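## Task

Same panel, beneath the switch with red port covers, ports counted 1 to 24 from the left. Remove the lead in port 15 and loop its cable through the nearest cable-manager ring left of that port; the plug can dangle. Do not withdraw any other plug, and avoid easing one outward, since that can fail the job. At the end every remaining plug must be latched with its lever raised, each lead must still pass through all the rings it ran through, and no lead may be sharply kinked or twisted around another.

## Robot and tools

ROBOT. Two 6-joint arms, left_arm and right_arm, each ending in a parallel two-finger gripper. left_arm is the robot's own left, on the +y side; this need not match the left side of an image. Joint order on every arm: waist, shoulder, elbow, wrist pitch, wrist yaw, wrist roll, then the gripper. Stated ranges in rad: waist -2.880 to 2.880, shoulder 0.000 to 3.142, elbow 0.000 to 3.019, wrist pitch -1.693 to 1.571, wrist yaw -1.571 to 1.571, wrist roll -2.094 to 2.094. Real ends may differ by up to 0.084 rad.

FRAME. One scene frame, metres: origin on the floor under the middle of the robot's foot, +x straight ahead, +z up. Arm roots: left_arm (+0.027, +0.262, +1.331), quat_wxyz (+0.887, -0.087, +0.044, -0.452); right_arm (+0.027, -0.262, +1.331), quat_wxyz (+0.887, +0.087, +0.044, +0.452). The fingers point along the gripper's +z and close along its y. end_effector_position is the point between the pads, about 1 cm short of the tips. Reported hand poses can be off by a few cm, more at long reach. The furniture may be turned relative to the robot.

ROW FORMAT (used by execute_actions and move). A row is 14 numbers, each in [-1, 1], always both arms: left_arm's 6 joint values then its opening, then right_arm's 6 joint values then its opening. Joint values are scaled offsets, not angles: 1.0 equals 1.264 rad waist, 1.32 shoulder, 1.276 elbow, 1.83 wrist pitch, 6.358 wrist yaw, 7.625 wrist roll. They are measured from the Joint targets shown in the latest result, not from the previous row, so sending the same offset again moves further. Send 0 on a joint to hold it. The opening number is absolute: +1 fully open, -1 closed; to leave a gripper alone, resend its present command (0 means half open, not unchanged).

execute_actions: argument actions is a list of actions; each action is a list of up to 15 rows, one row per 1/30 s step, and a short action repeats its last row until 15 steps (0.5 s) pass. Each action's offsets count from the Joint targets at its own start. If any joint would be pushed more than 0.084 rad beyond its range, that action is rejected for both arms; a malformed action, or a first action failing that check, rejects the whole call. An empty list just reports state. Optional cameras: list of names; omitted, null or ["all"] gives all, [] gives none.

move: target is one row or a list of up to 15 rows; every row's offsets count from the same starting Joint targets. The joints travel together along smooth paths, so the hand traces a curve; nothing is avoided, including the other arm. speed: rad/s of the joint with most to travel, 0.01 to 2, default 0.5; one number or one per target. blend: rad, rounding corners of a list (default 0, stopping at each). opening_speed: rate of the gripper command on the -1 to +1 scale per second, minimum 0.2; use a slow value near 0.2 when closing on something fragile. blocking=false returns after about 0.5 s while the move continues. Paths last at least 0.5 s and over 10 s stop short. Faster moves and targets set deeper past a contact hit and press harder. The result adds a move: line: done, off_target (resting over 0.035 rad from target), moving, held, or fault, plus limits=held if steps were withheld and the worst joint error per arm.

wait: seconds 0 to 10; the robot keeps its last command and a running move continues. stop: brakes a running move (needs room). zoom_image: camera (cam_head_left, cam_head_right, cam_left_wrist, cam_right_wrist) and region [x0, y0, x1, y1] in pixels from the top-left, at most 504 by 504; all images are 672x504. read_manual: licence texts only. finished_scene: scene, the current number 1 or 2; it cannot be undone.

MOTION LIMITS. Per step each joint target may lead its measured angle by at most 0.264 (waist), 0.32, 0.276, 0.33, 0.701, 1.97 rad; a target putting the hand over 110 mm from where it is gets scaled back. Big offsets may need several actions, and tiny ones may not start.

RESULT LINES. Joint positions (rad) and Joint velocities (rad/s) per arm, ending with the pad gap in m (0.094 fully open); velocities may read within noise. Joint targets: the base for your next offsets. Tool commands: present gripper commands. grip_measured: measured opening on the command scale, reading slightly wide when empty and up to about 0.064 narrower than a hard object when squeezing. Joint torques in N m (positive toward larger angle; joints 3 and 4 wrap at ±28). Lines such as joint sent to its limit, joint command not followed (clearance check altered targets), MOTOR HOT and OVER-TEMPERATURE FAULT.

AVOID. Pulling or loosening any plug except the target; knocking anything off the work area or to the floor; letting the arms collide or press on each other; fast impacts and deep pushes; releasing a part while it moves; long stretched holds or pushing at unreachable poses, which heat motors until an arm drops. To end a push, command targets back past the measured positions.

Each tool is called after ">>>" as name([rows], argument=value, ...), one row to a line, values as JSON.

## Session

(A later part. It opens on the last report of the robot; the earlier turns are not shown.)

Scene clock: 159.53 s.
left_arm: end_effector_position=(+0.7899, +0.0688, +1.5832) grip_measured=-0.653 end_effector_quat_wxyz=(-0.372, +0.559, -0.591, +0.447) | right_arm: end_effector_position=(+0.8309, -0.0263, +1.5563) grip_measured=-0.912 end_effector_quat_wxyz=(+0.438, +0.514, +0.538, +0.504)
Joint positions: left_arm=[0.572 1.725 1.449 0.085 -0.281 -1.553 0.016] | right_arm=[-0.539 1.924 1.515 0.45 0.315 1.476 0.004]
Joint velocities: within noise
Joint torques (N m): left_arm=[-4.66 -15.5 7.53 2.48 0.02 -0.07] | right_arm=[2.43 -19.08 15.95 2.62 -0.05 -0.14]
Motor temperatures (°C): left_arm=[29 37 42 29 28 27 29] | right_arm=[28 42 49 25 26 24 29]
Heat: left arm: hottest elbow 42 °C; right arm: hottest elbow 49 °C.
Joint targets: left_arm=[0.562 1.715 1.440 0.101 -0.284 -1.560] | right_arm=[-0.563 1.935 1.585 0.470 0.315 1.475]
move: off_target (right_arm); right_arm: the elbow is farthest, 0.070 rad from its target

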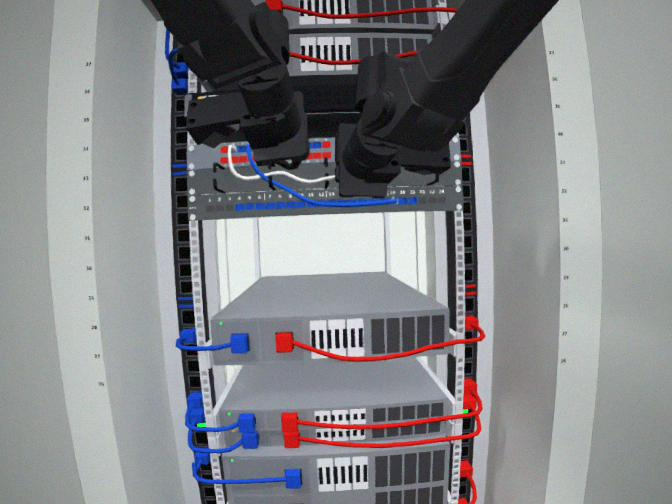

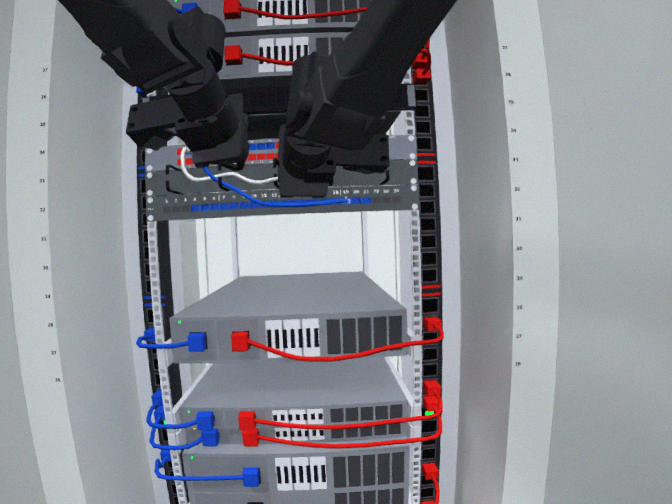

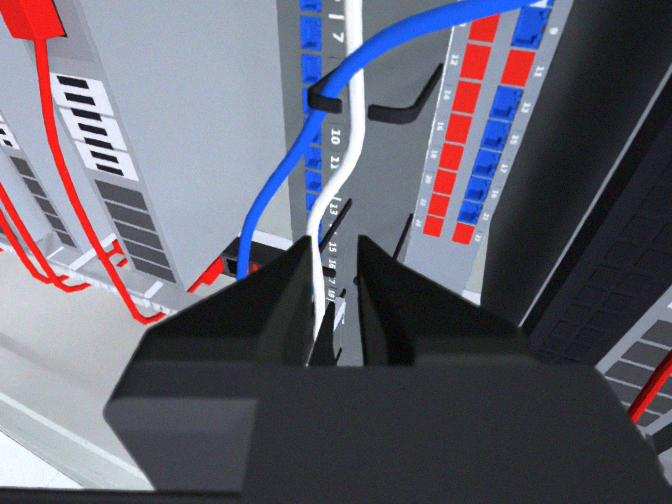

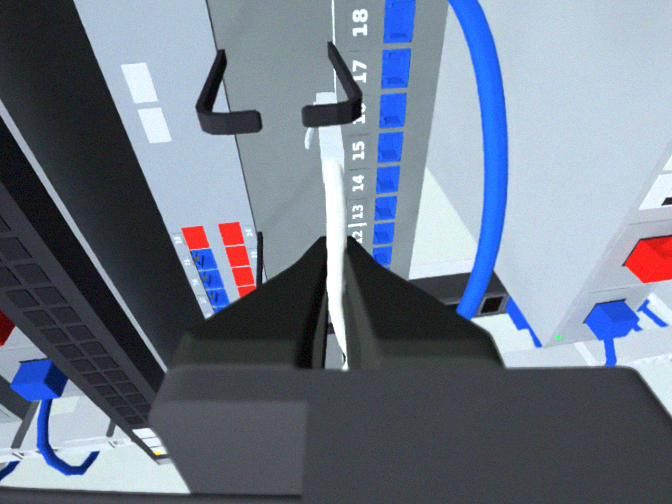

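>>> move(target=[0,0,0,0,0,0,-0.65,-0.0214,-0.053,0.0078,-0.0246,-0.0033,0,-0.93], speed=0.1)

>>> zoom_image(camera="cam_head_left", region=[290, 130, 370, 190])

>>> zoom_image(camera="cam_left_wrist", region=[150, 0, 530, 380])

Scene clock: 161.50 s.
left_arm: end_effector_position=(+0.7899, +0.0688, +1.5832) grip_measured=-0.653 end_effector_quat_wxyz=(-0.372, +0.559, -0.591, +0.447) | right_arm: end_effector_position=(+0.8334, -0.0350, +1.5657) grip_measured=-0.912 end_effector_quat_wxyz=(+0.435, +0.511, +0.542, +0.507)
Joint positions: left_arm=[0.572 1.725 1.449 0.085 -0.281 -1.553 0.016] | right_arm=[-0.553 1.906 1.52 0.425 0.288 1.476 0.004]
Joint velocities: within noise
Joint torques (N m): left_arm=[-3.84 -15.62 7.57 2.51 -0.02 -0.08] | right_arm=[1.14 -23.12 16.68 1.69 0.17 -0.12]
Motor temperatures (°C): left_arm=[29 37 42 29 28 27 29] | right_arm=[28 41 50 25 26 24 30]
Heat: left arm: hottest elbow 42 °C; right arm: hottest elbow 50 °C.
Joint targets: left_arm=[0.562 1.715 1.440 0.101 -0.284 -1.560] | right_arm=[-0.590 1.865 1.595 0.425 0.294 1.475]
move: off_target (right_arm); right_arm: the elbow is farthest, 0.075 rad from its target

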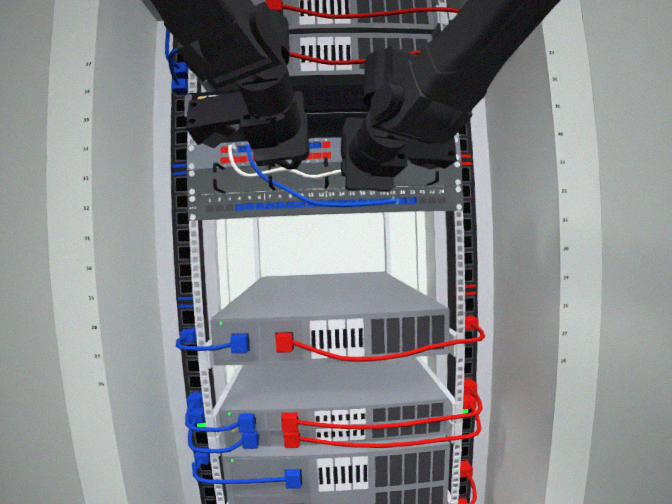

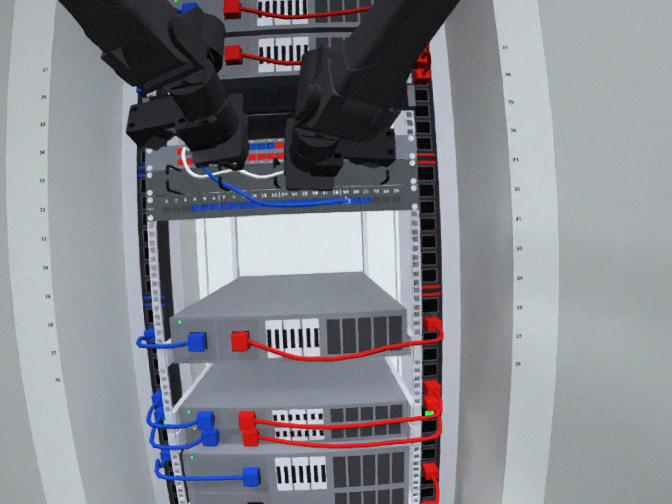

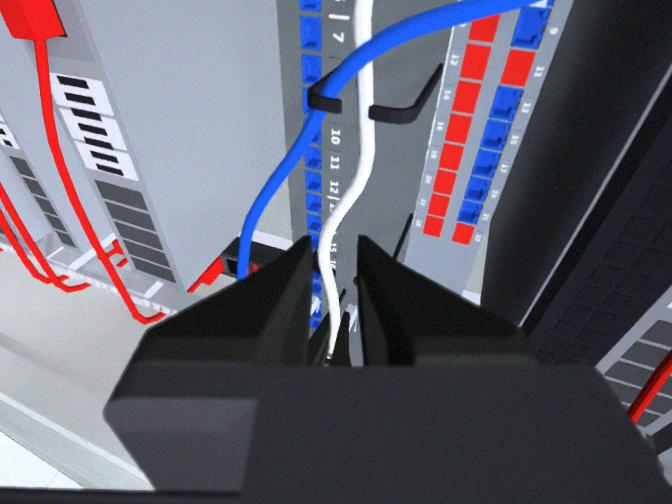

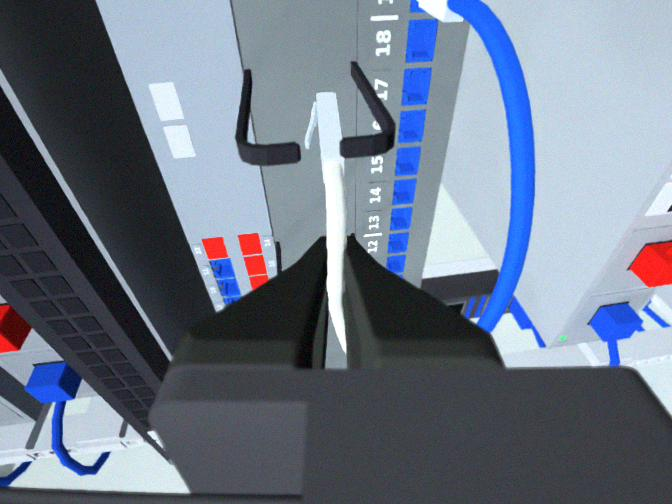

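Scaled by 6.300 from the camera's 672x504 image, which has a finer 960x720 frame.

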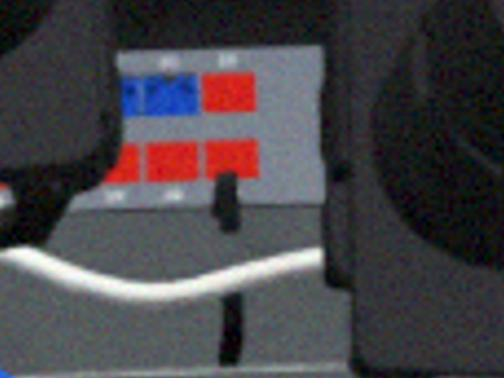

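Scaled by 1.326 from the camera's 672x504 image, which has a finer 960x720 frame.

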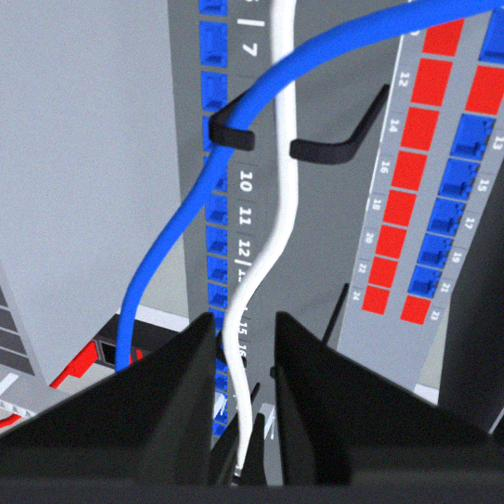

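>>> move(target=[0,0,0,0,0,0,-0.65,-0.0237,-0.0076,0,0,0,0,-0.93], speed=0.1)

>>> zoom_image(camera="cam_head_left", region=[290, 130, 370, 190])

>>> zoom_image(camera="cam_left_wrist", region=[150, 0, 530, 380])

Scene clock: 162.97 s.
left_arm: end_effector_position=(+0.7899, +0.0688, +1.5832) grip_measured=-0.653 end_effector_quat_wxyz=(-0.372, +0.559, -0.591, +0.447) | right_arm: end_effector_position=(+0.8412, -0.0559, +1.5835) grip_measured=-0.912 end_effector_quat_wxyz=(+0.445, +0.512, +0.528, +0.510)
Joint positions: left_arm=[0.572 1.725 1.449 0.085 -0.281 -1.553 0.016] | right_arm=[-0.578 1.89 1.534 0.424 0.281 1.476 0.004]
Joint velocities: within noise
Joint torques (N m): left_arm=[-3.25 -15.85 7.72 2.7 0 -0.11] | right_arm=[0.56 -22.3 15.47 1.69 0.42 -0.12]
Motor temperatures (°C): left_arm=[29 37 41 29 28 27 29] | right_arm=[28 42 50 25 26 24 30]
Heat: left arm: hottest elbow 41 °C; right arm: hottest elbow 50 °C.
Joint targets: left_arm=[0.562 1.715 1.440 0.101 -0.284 -1.560] | right_arm=[-0.620 1.854 1.594 0.425 0.294 1.475]
move: off_target (right_arm); right_arm: the elbow is farthest, 0.061 rad from its target

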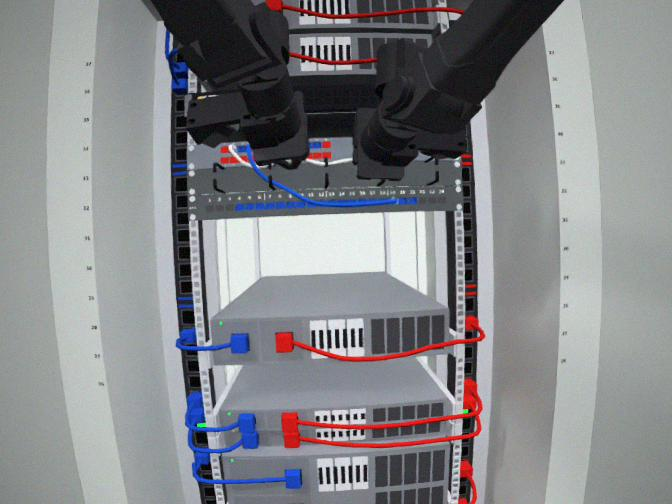

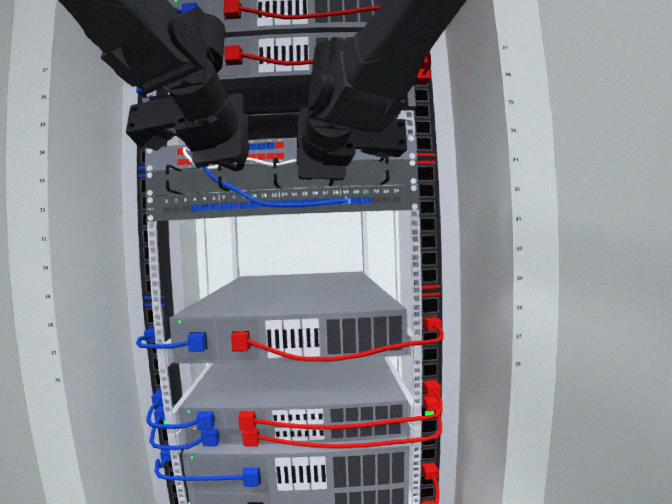

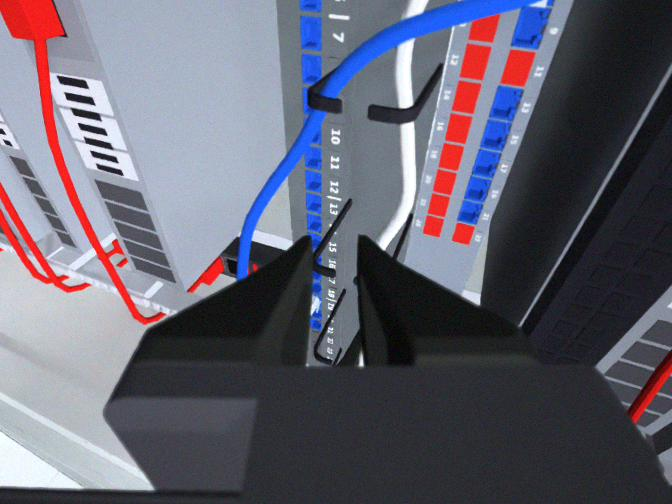

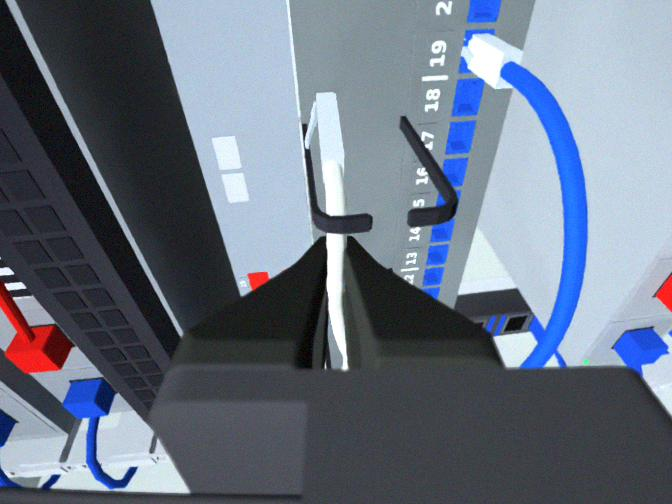

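Scaled by 6.300 from the camera's 672x504 image, which has a finer 960x720 frame.

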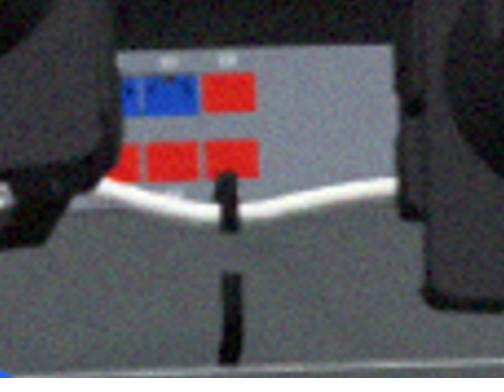

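Scaled by 1.326 from the camera's 672x504 image, which has a finer 960x720 frame.

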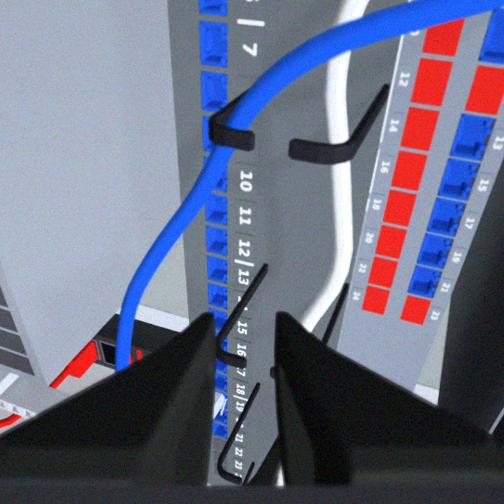

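>>> zoom_image(camera="cam_head_left", region=[305, 140, 345, 180])

>>> zoom_image(camera="cam_head_right", region=[250, 140, 310, 190])

>>> zoom_image(camera="cam_left_wrist", region=[290, 150, 430, 290])

Scaled by 12.600 from the camera's 672x504 image, which has a finer 960x720 frame.

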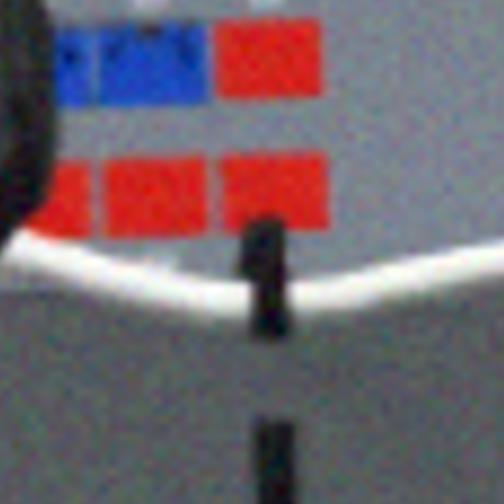

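Scaled by 8.400 from the camera's 672x504 image, which has a finer 960x720 frame.

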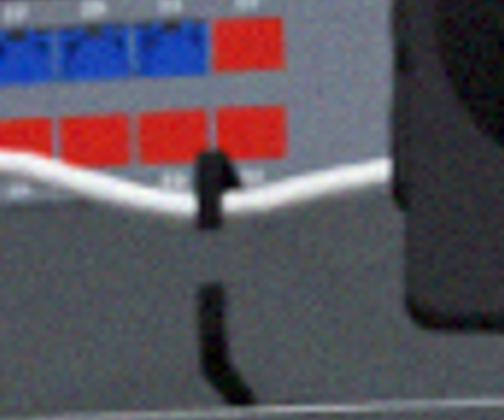

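Scaled by 3.600 from the camera's 672x504 image, which has a finer 960x720 frame.

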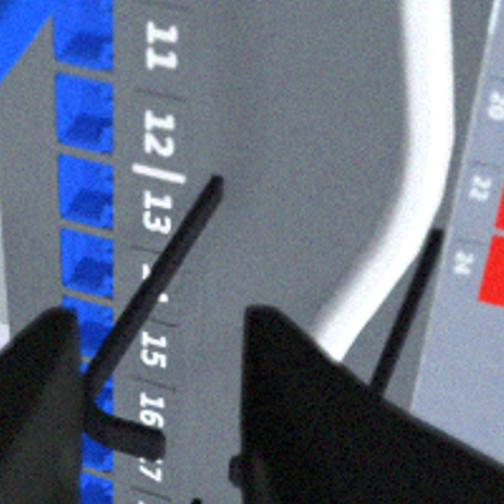

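>>> move(target=[0,0,0,0,0,0,-0.65,0.0237,0,0.004,0,0,0,-0.93], speed=0.1)

>>> zoom_image(camera="cam_head_left", region=[305, 140, 345, 180])

Scene clock: 164.97 s.
left_arm: end_effector_position=(+0.7899, +0.0688, +1.5832) grip_measured=-0.653 end_effector_quat_wxyz=(-0.372, +0.559, -0.591, +0.447) | right_arm: end_effector_position=(+0.8408, -0.0544, +1.5838) grip_measured=-0.912 end_effector_quat_wxyz=(+0.445, +0.511, +0.529, +0.511)
Joint positions: left_arm=[0.572 1.725 1.449 0.085 -0.281 -1.553 0.016] | right_arm=[-0.576 1.89 1.534 0.424 0.281 1.476 0.004]
Joint velocities: within noise
Joint torques (N m): left_arm=[-3.96 -15.74 7.51 2.59 -0.01 -0.07] | right_arm=[3.37 -22.48 15.9 1.8 0.44 -0.13]
Motor temperatures (°C): left_arm=[29 37 41 29 28 27 29] | right_arm=[28 41 50 25 26 24 30]
Heat: left arm: hottest elbow 41 °C; right arm: hottest elbow 50 °C.
Joint targets: left_arm=[0.562 1.715 1.440 0.101 -0.284 -1.560] | right_arm=[-0.590 1.854 1.600 0.425 0.294 1.475]
move: off_target (right_arm); right_arm: the elbow is farthest, 0.065 rad from its target

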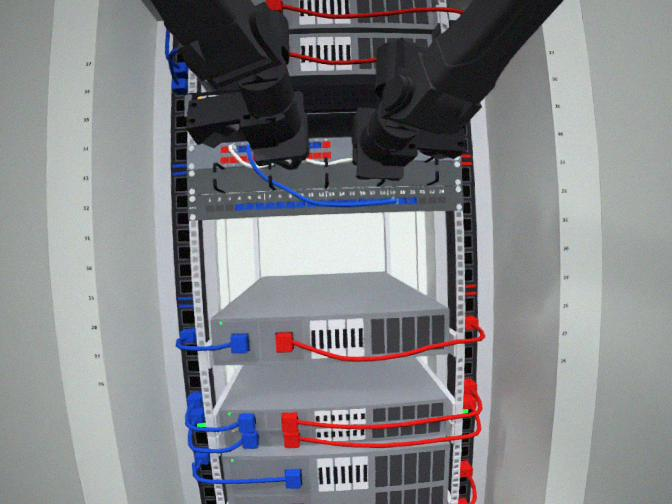

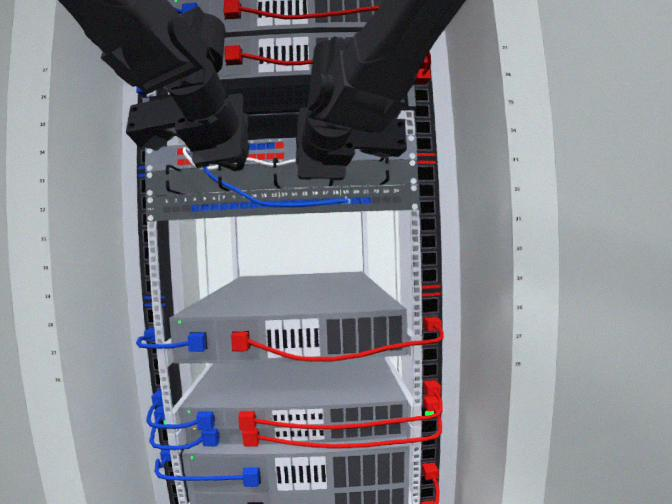

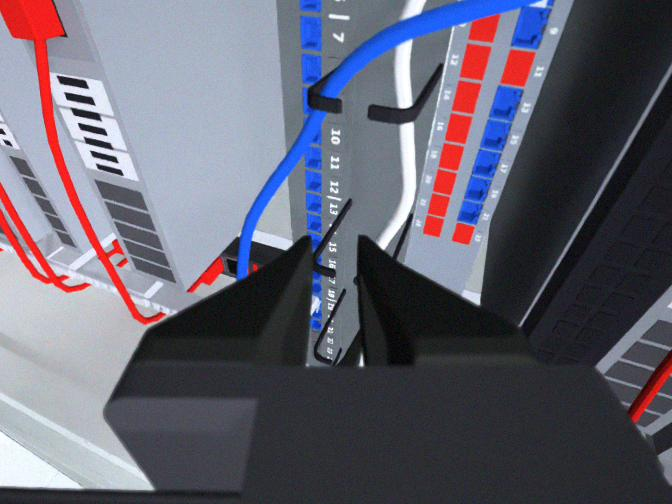

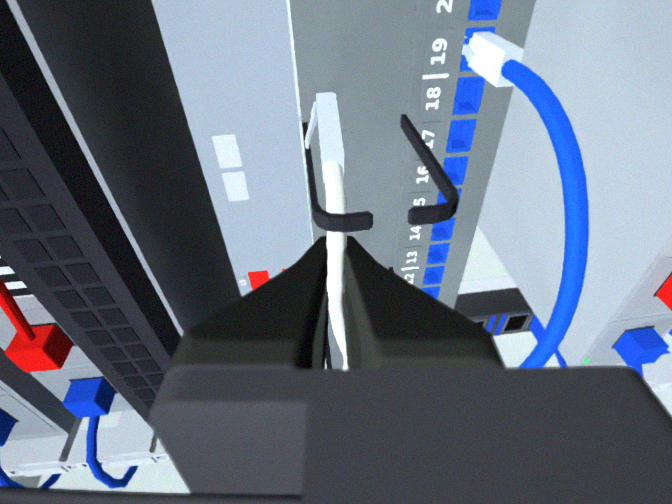

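Scaled by 12.600 from the camera's 672x504 image, which has a finer 960x720 frame.

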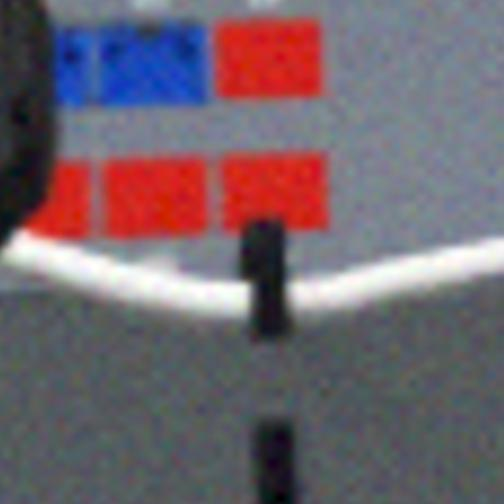

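>>> move(target=[0,0,0,0,0,0,-0.65,0.0158,0,0,0,0,0,-0.93], speed=0.1, cameras=["cam_head_left","cam_right_wrist","cam_left_wrist"])

>>> zoom_image(camera="cam_head_left", region=[305, 140, 345, 180])

Scene clock: 166.10 s.
left_arm: end_effector_position=(+0.7899, +0.0688, +1.5832) grip_measured=-0.653 end_effector_quat_wxyz=(-0.372, +0.559, -0.591, +0.447) | right_arm: end_effector_position=(+0.8392, -0.0494, +1.5846) grip_measured=-0.912 end_effector_quat_wxyz=(+0.443, +0.510, +0.530, +0.513)
Joint positions: left_arm=[0.572 1.725 1.449 0.085 -0.281 -1.553 0.016] | right_arm=[-0.569 1.89 1.534 0.424 0.282 1.476 0.004]
Joint velocities: within noise
Joint torques (N m): left_arm=[-4.07 -15.5 7.64 2.59 -0.02 -0.1] | right_arm=[4.42 -22.12 15.97 1.77 0.41 -0.12]
Motor temperatures (°C): left_arm=[29 36 41 29 28 27 29] | right_arm=[28 41 50 25 26 24 30]
Heat: left arm: hottest elbow 41 °C; right arm: hottest elbow 50 °C.
Joint targets: left_arm=[0.562 1.715 1.440 0.101 -0.284 -1.560] | right_arm=[-0.570 1.854 1.600 0.425 0.293 1.475]
move: off_target (right_arm); right_arm: the elbow is farthest, 0.066 rad from its target
Images, in order (width x height): cam_head_left 672x504, cam_left_wrist 672x504, cam_right_wrist 672x504.

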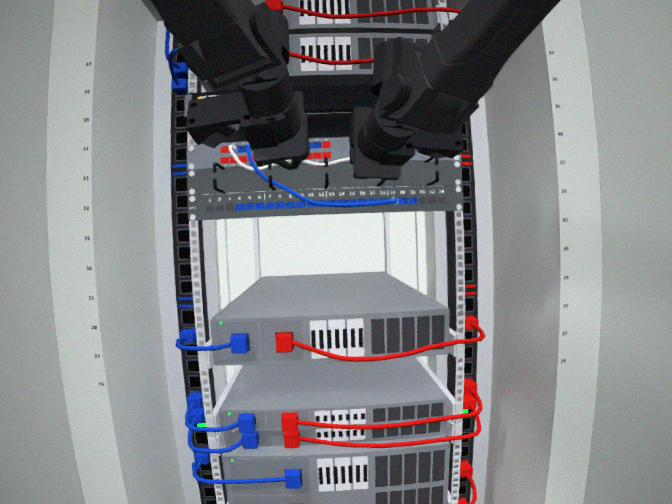

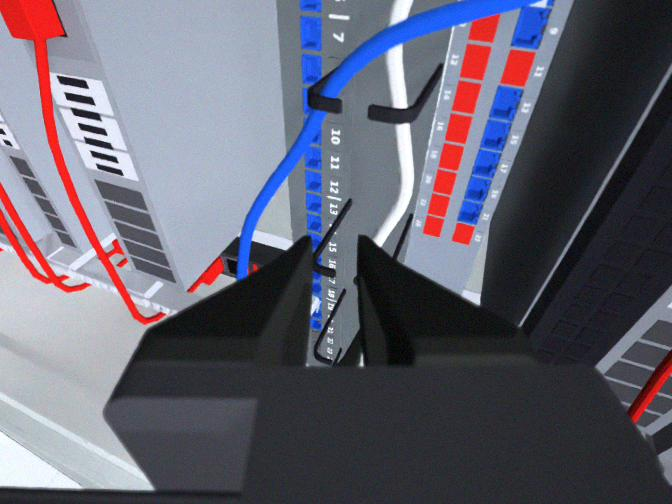

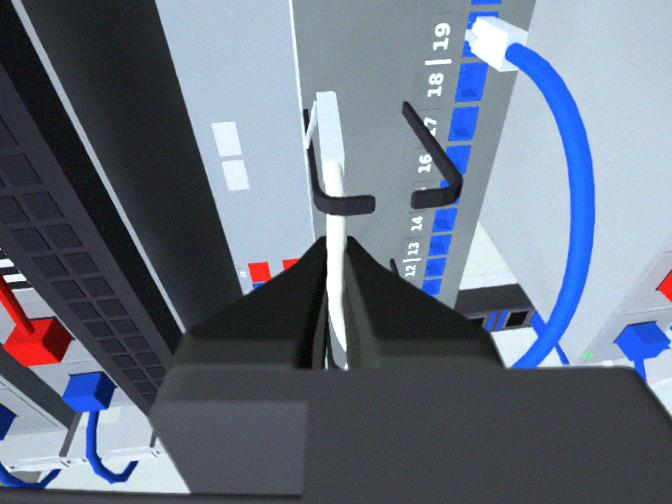

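Scaled by 12.600 from the camera's 672x504 image, which has a finer 960x720 frame.

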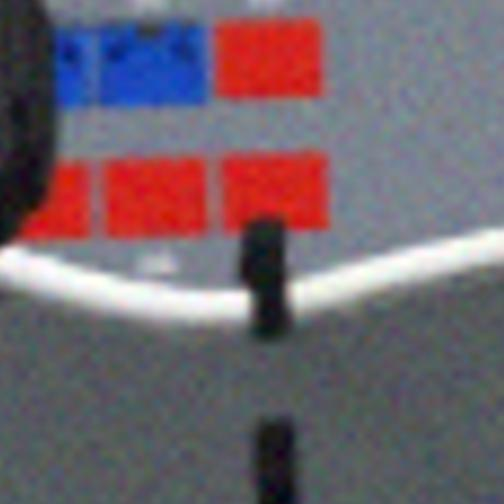

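>>> zoom_image(camera="cam_right_wrist", region=[270, 80, 470, 270])

Scaled by 2.520 from the camera's 672x504 image, which has a finer 960x720 frame.

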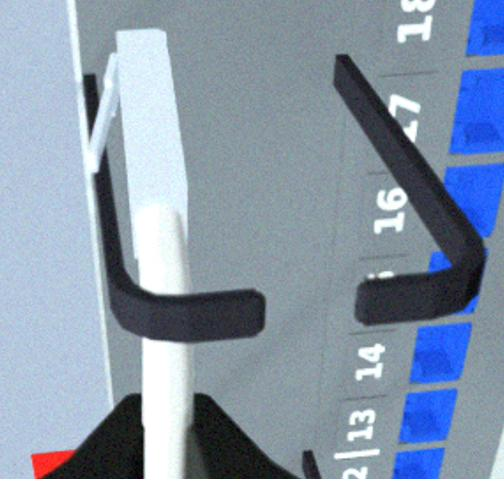

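>>> move(target=[0,0,0,0,0,0,-0.65,0,0,0,0,0,0,-0.6], opening_speed=0.2)

>>> zoom_image(camera="cam_head_left", region=[305, 140, 345, 180])

>>> zoom_image(camera="cam_right_wrist", region=[220, 50, 470, 330])

Scene clock: 169.80 s.
left_arm: end_effector_position=(+0.7899, +0.0688, +1.5832) grip_measured=-0.653 end_effector_quat_wxyz=(-0.372, +0.559, -0.591, +0.447) | right_arm: end_effector_position=(+0.8393, -0.0509, +1.5844) grip_measured=-0.603 end_effector_quat_wxyz=(+0.446, +0.512, +0.528, +0.510)
Joint positions: left_arm=[0.572 1.725 1.449 0.085 -0.281 -1.553 0.016] | right_arm=[-0.569 1.89 1.534 0.424 0.291 1.476 0.019]
Joint velocities: within noise
Joint torques (N m): left_arm=[-3.78 -15.62 7.49 2.5 -0.06 -0.1] | right_arm=[4.37 -22.48 15.87 1.7 0.01 -0.12]
Motor temperatures (°C): left_arm=[29 36 41 29 28 27 29] | right_arm=[28 41 51 25 26 24 30]
Heat: left arm: hottest elbow 41 °C; right arm: hottest elbow 51 °C.
Joint targets: left_arm=[0.562 1.715 1.440 0.101 -0.284 -1.560] | right_arm=[-0.570 1.855 1.600 0.425 0.294 1.475]
move: off_target (right_arm); right_arm: the elbow is farthest, 0.066 rad from its target

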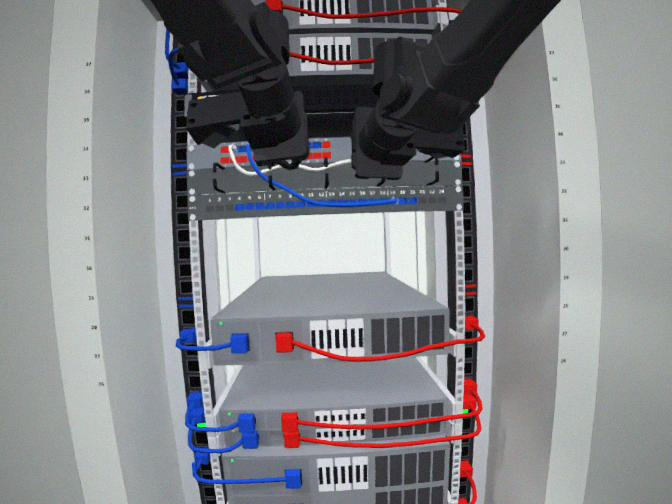

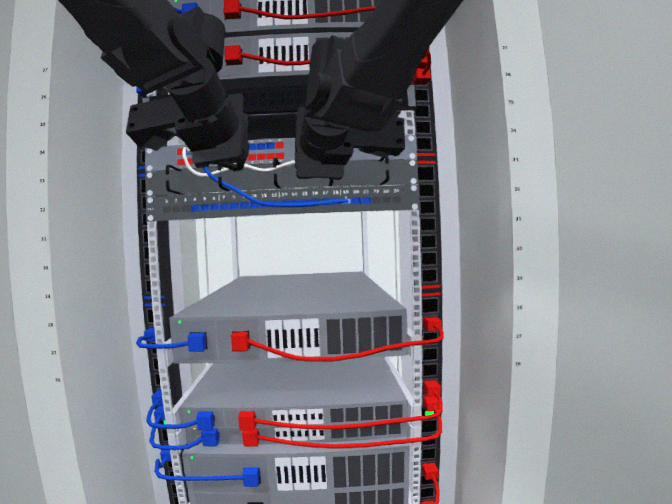

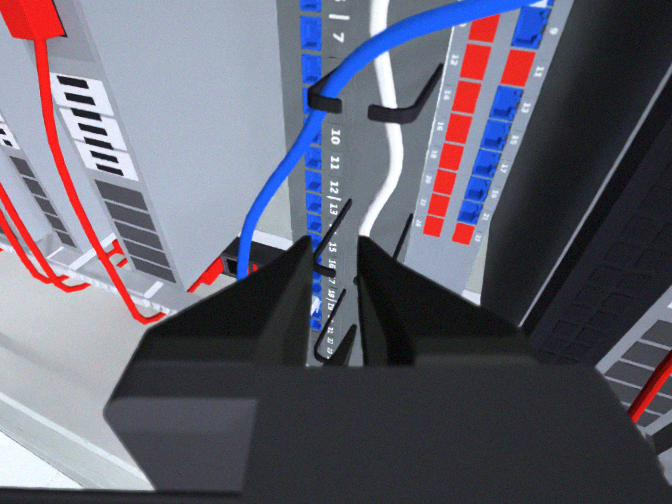

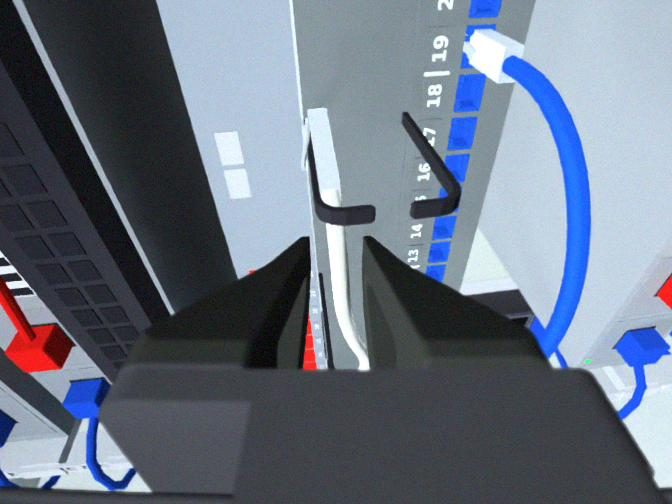

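Scaled by 12.600 from the camera's 672x504 image, which has a finer 960x720 frame.

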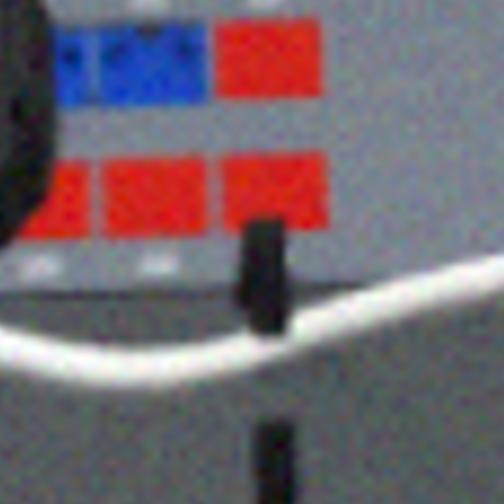

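Scaled by 1.800 from the camera's 672x504 image, which has a finer 960x720 frame.

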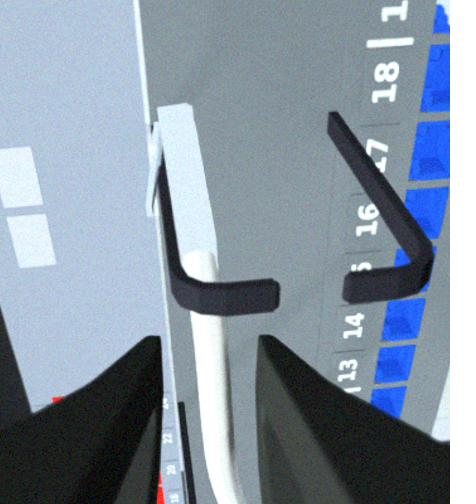

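>>> move(target=[0,0,0,0,0,0,-0.65,0.0372,-0.0841,-0.1991,0.0464,0.0044,0,-0.45], speed=0.12, opening_speed=0.3)

>>> zoom_image(camera="cam_head_left", region=[305, 140, 365, 190])

>>> zoom_image(camera="cam_right_wrist", region=[200, 50, 450, 330])

Scene clock: 173.70 s.
left_arm: end_effector_position=(+0.7899, +0.0688, +1.5832) grip_measured=-0.653 end_effector_quat_wxyz=(-0.372, +0.559, -0.591, +0.447) | right_arm: end_effector_position=(+0.7859, -0.0551, +1.5824) grip_measured=-0.452 end_effector_quat_wxyz=(+0.444, +0.515, +0.530, +0.507)
Joint positions: left_arm=[0.572 1.725 1.449 0.085 -0.281 -1.553 0.016] | right_arm=[-0.544 1.776 1.346 0.49 0.319 1.476 0.026]
Joint velocities: within noise
Joint torques (N m): left_arm=[-3.66 -15.21 7.72 2.55 0.01 -0.09] | right_arm=[5.89 -20.42 9.85 2.47 0.04 -0.13]
Motor temperatures (°C): left_arm=[29 36 41 29 28 27 29] | right_arm=[28 41 51 25 26 24 30]
Heat: left arm: hottest elbow 41 °C; right arm: hottest elbow 51 °C.
Joint targets: left_arm=[0.562 1.715 1.440 0.101 -0.284 -1.560] | right_arm=[-0.523 1.743 1.346 0.510 0.322 1.475]
move: done

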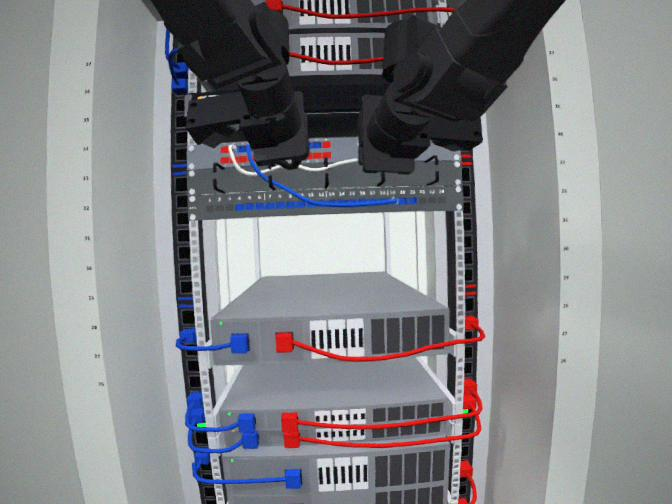

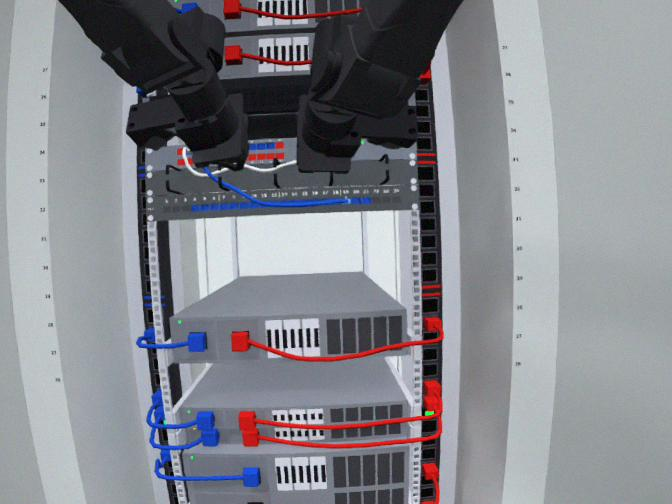

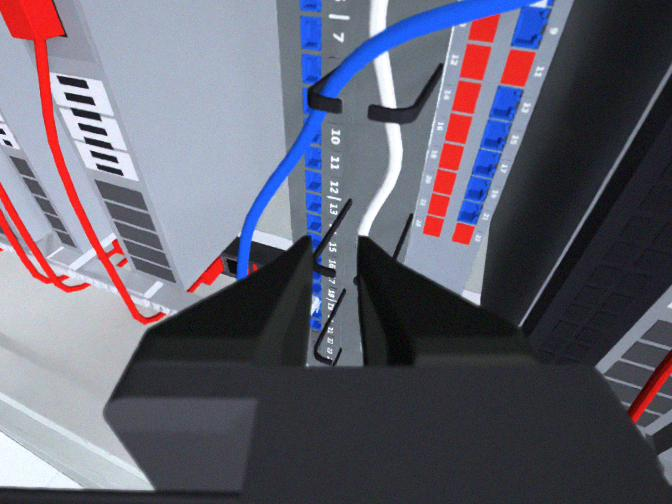

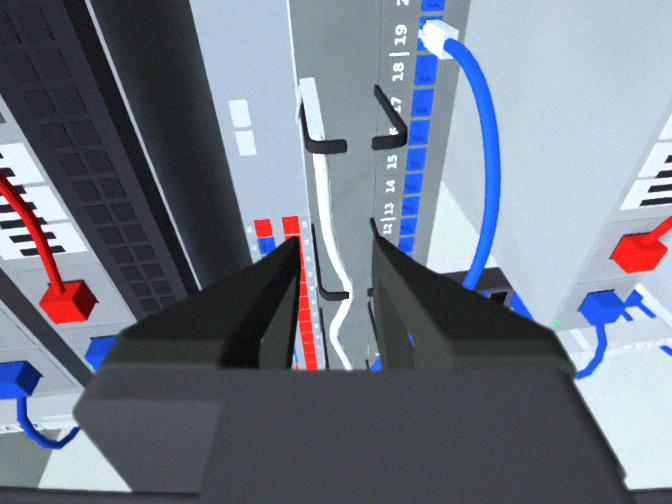

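Scaled by 8.400 from the camera's 672x504 image, which has a finer 960x720 frame.

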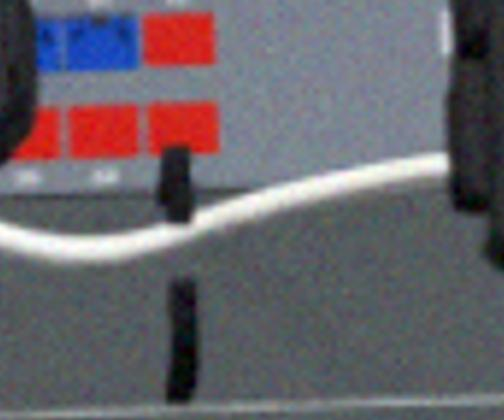

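Scaled by 1.800 from the camera's 672x504 image, which has a finer 960x720 frame.

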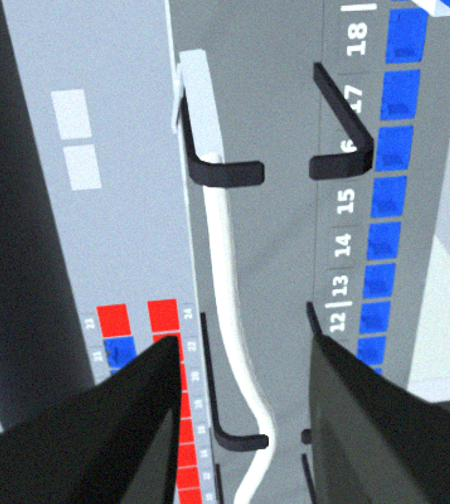

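>>> move(target=[-0.0293,0.0682,0.0925,-0.006,-0.0053,0,-0.4,0,0,0,0,0,0,-0.45], speed=0.15)

>>> zoom_image(camera="cam_left_wrist", region=[220, 50, 500, 350])

>>> zoom_image(camera="cam_right_wrist", region=[250, 150, 450, 370])

Scene clock: 178.30 s.
left_arm: end_effector_position=(+0.7982, +0.0387, +1.5767) grip_measured=-0.403 end_effector_quat_wxyz=(-0.373, +0.556, -0.594, +0.447) | right_arm: end_effector_position=(+0.7858, -0.0551, +1.5823) grip_measured=-0.452 end_effector_quat_wxyz=(+0.444, +0.515, +0.530, +0.507)
Joint positions: left_arm=[0.534 1.78 1.502 0.085 -0.315 -1.553 0.028] | right_arm=[-0.544 1.776 1.345 0.491 0.319 1.476 0.026]
Joint velocities: within noise
Joint torques (N m): left_arm=[-4.07 -13.39 12.11 2.13 -0.04 -0.11] | right_arm=[5.89 -20.31 9.88 2.47 0.03 -0.15]
Motor temperatures (°C): left_arm=[29 36 41 29 28 27 29] | right_arm=[28 41 50 25 26 24 29]
Heat: left arm: hottest elbow 41 °C; right arm: hottest elbow 50 °C.
Joint targets: left_arm=[0.525 1.805 1.558 0.090 -0.318 -1.560] | right_arm=[-0.523 1.744 1.346 0.510 0.321 1.475]
move: off_target (left_arm); left_arm: the elbow is farthest, 0.056 rad from its target

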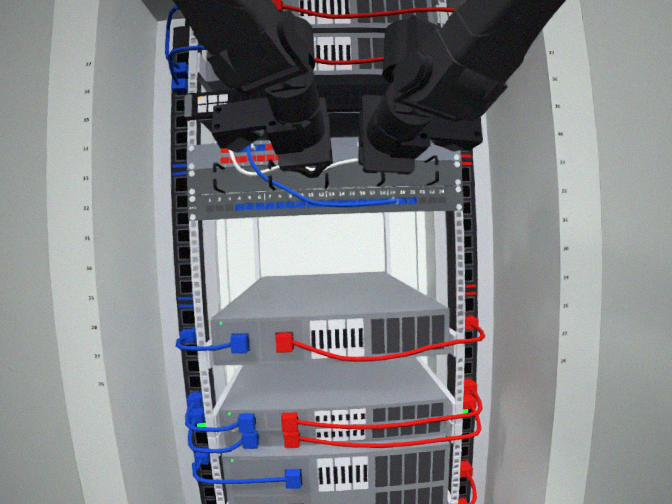

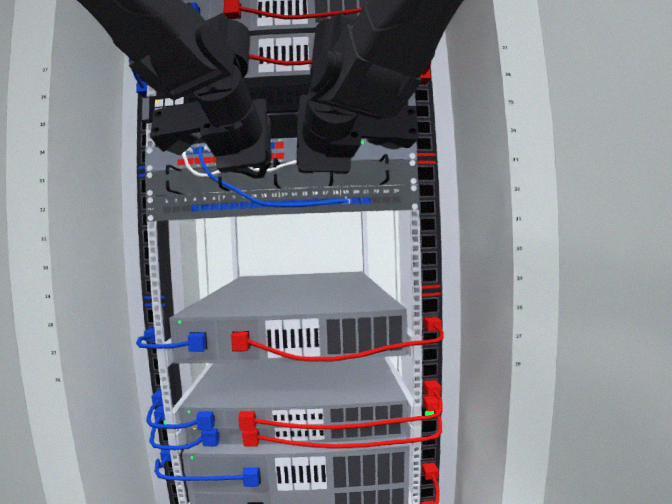

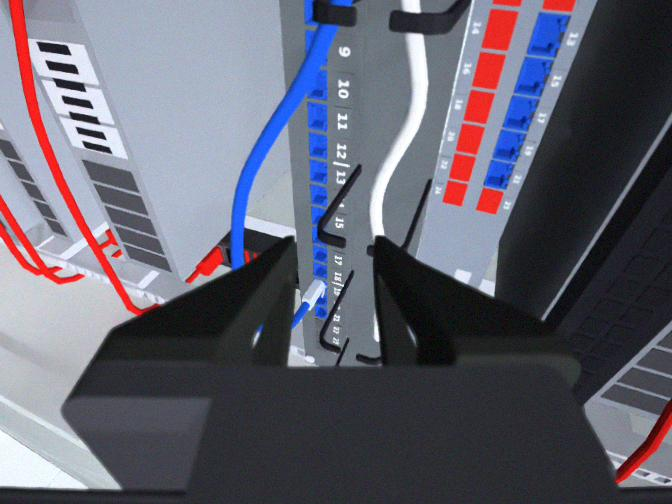

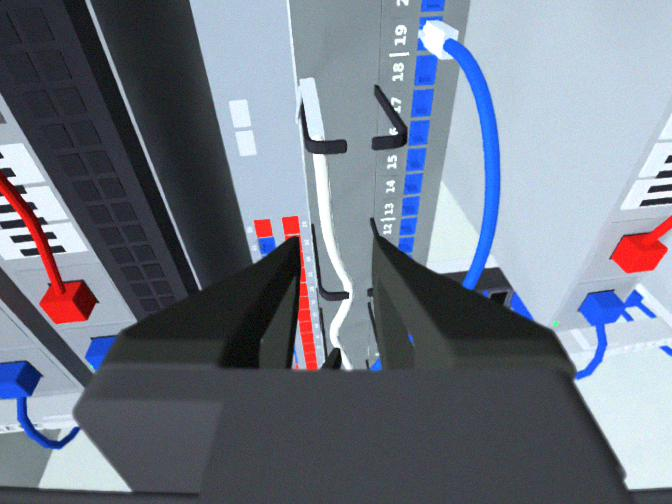

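Scaled by 1.680 from the camera's 672x504 image, which has a finer 960x720 frame.

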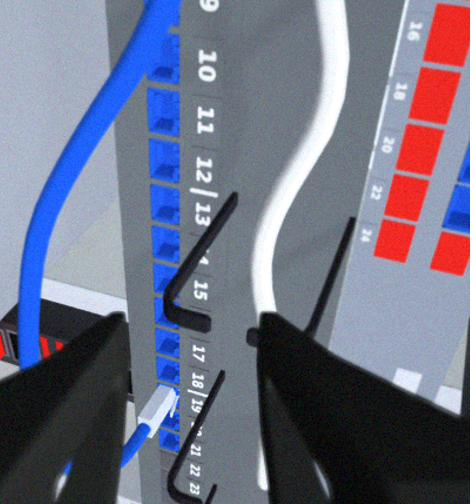

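Scaled by 2.291 from the camera's 672x504 image, which has a finer 960x720 frame.

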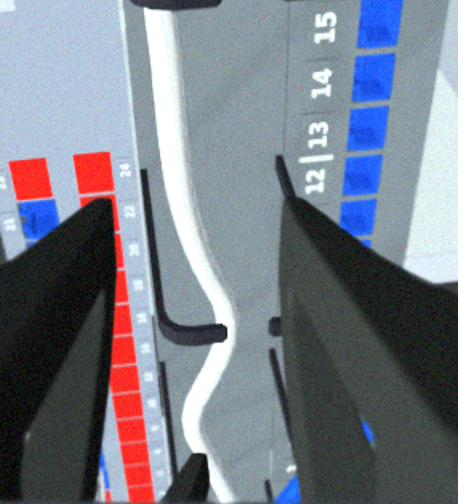

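>>> zoom_image(camera="cam_left_wrist", region=[345, 210, 405, 270])

>>> zoom_image(camera="cam_right_wrist", region=[310, 265, 370, 325])

Scaled by 8.400 from the camera's 672x504 image, which has a finer 960x720 frame.

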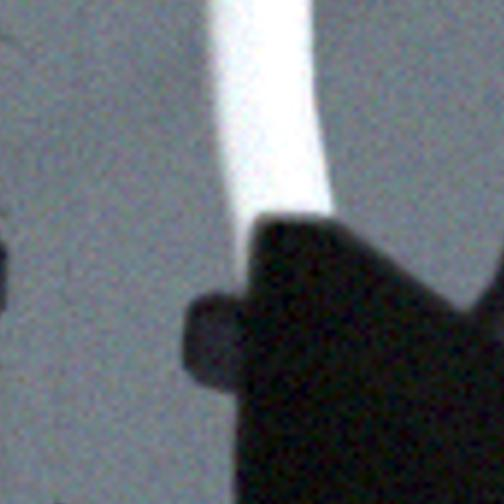

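Scaled by 8.400 from the camera's 672x504 image, which has a finer 960x720 frame.

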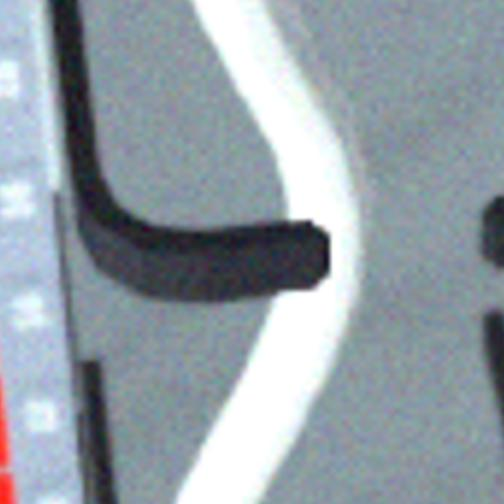

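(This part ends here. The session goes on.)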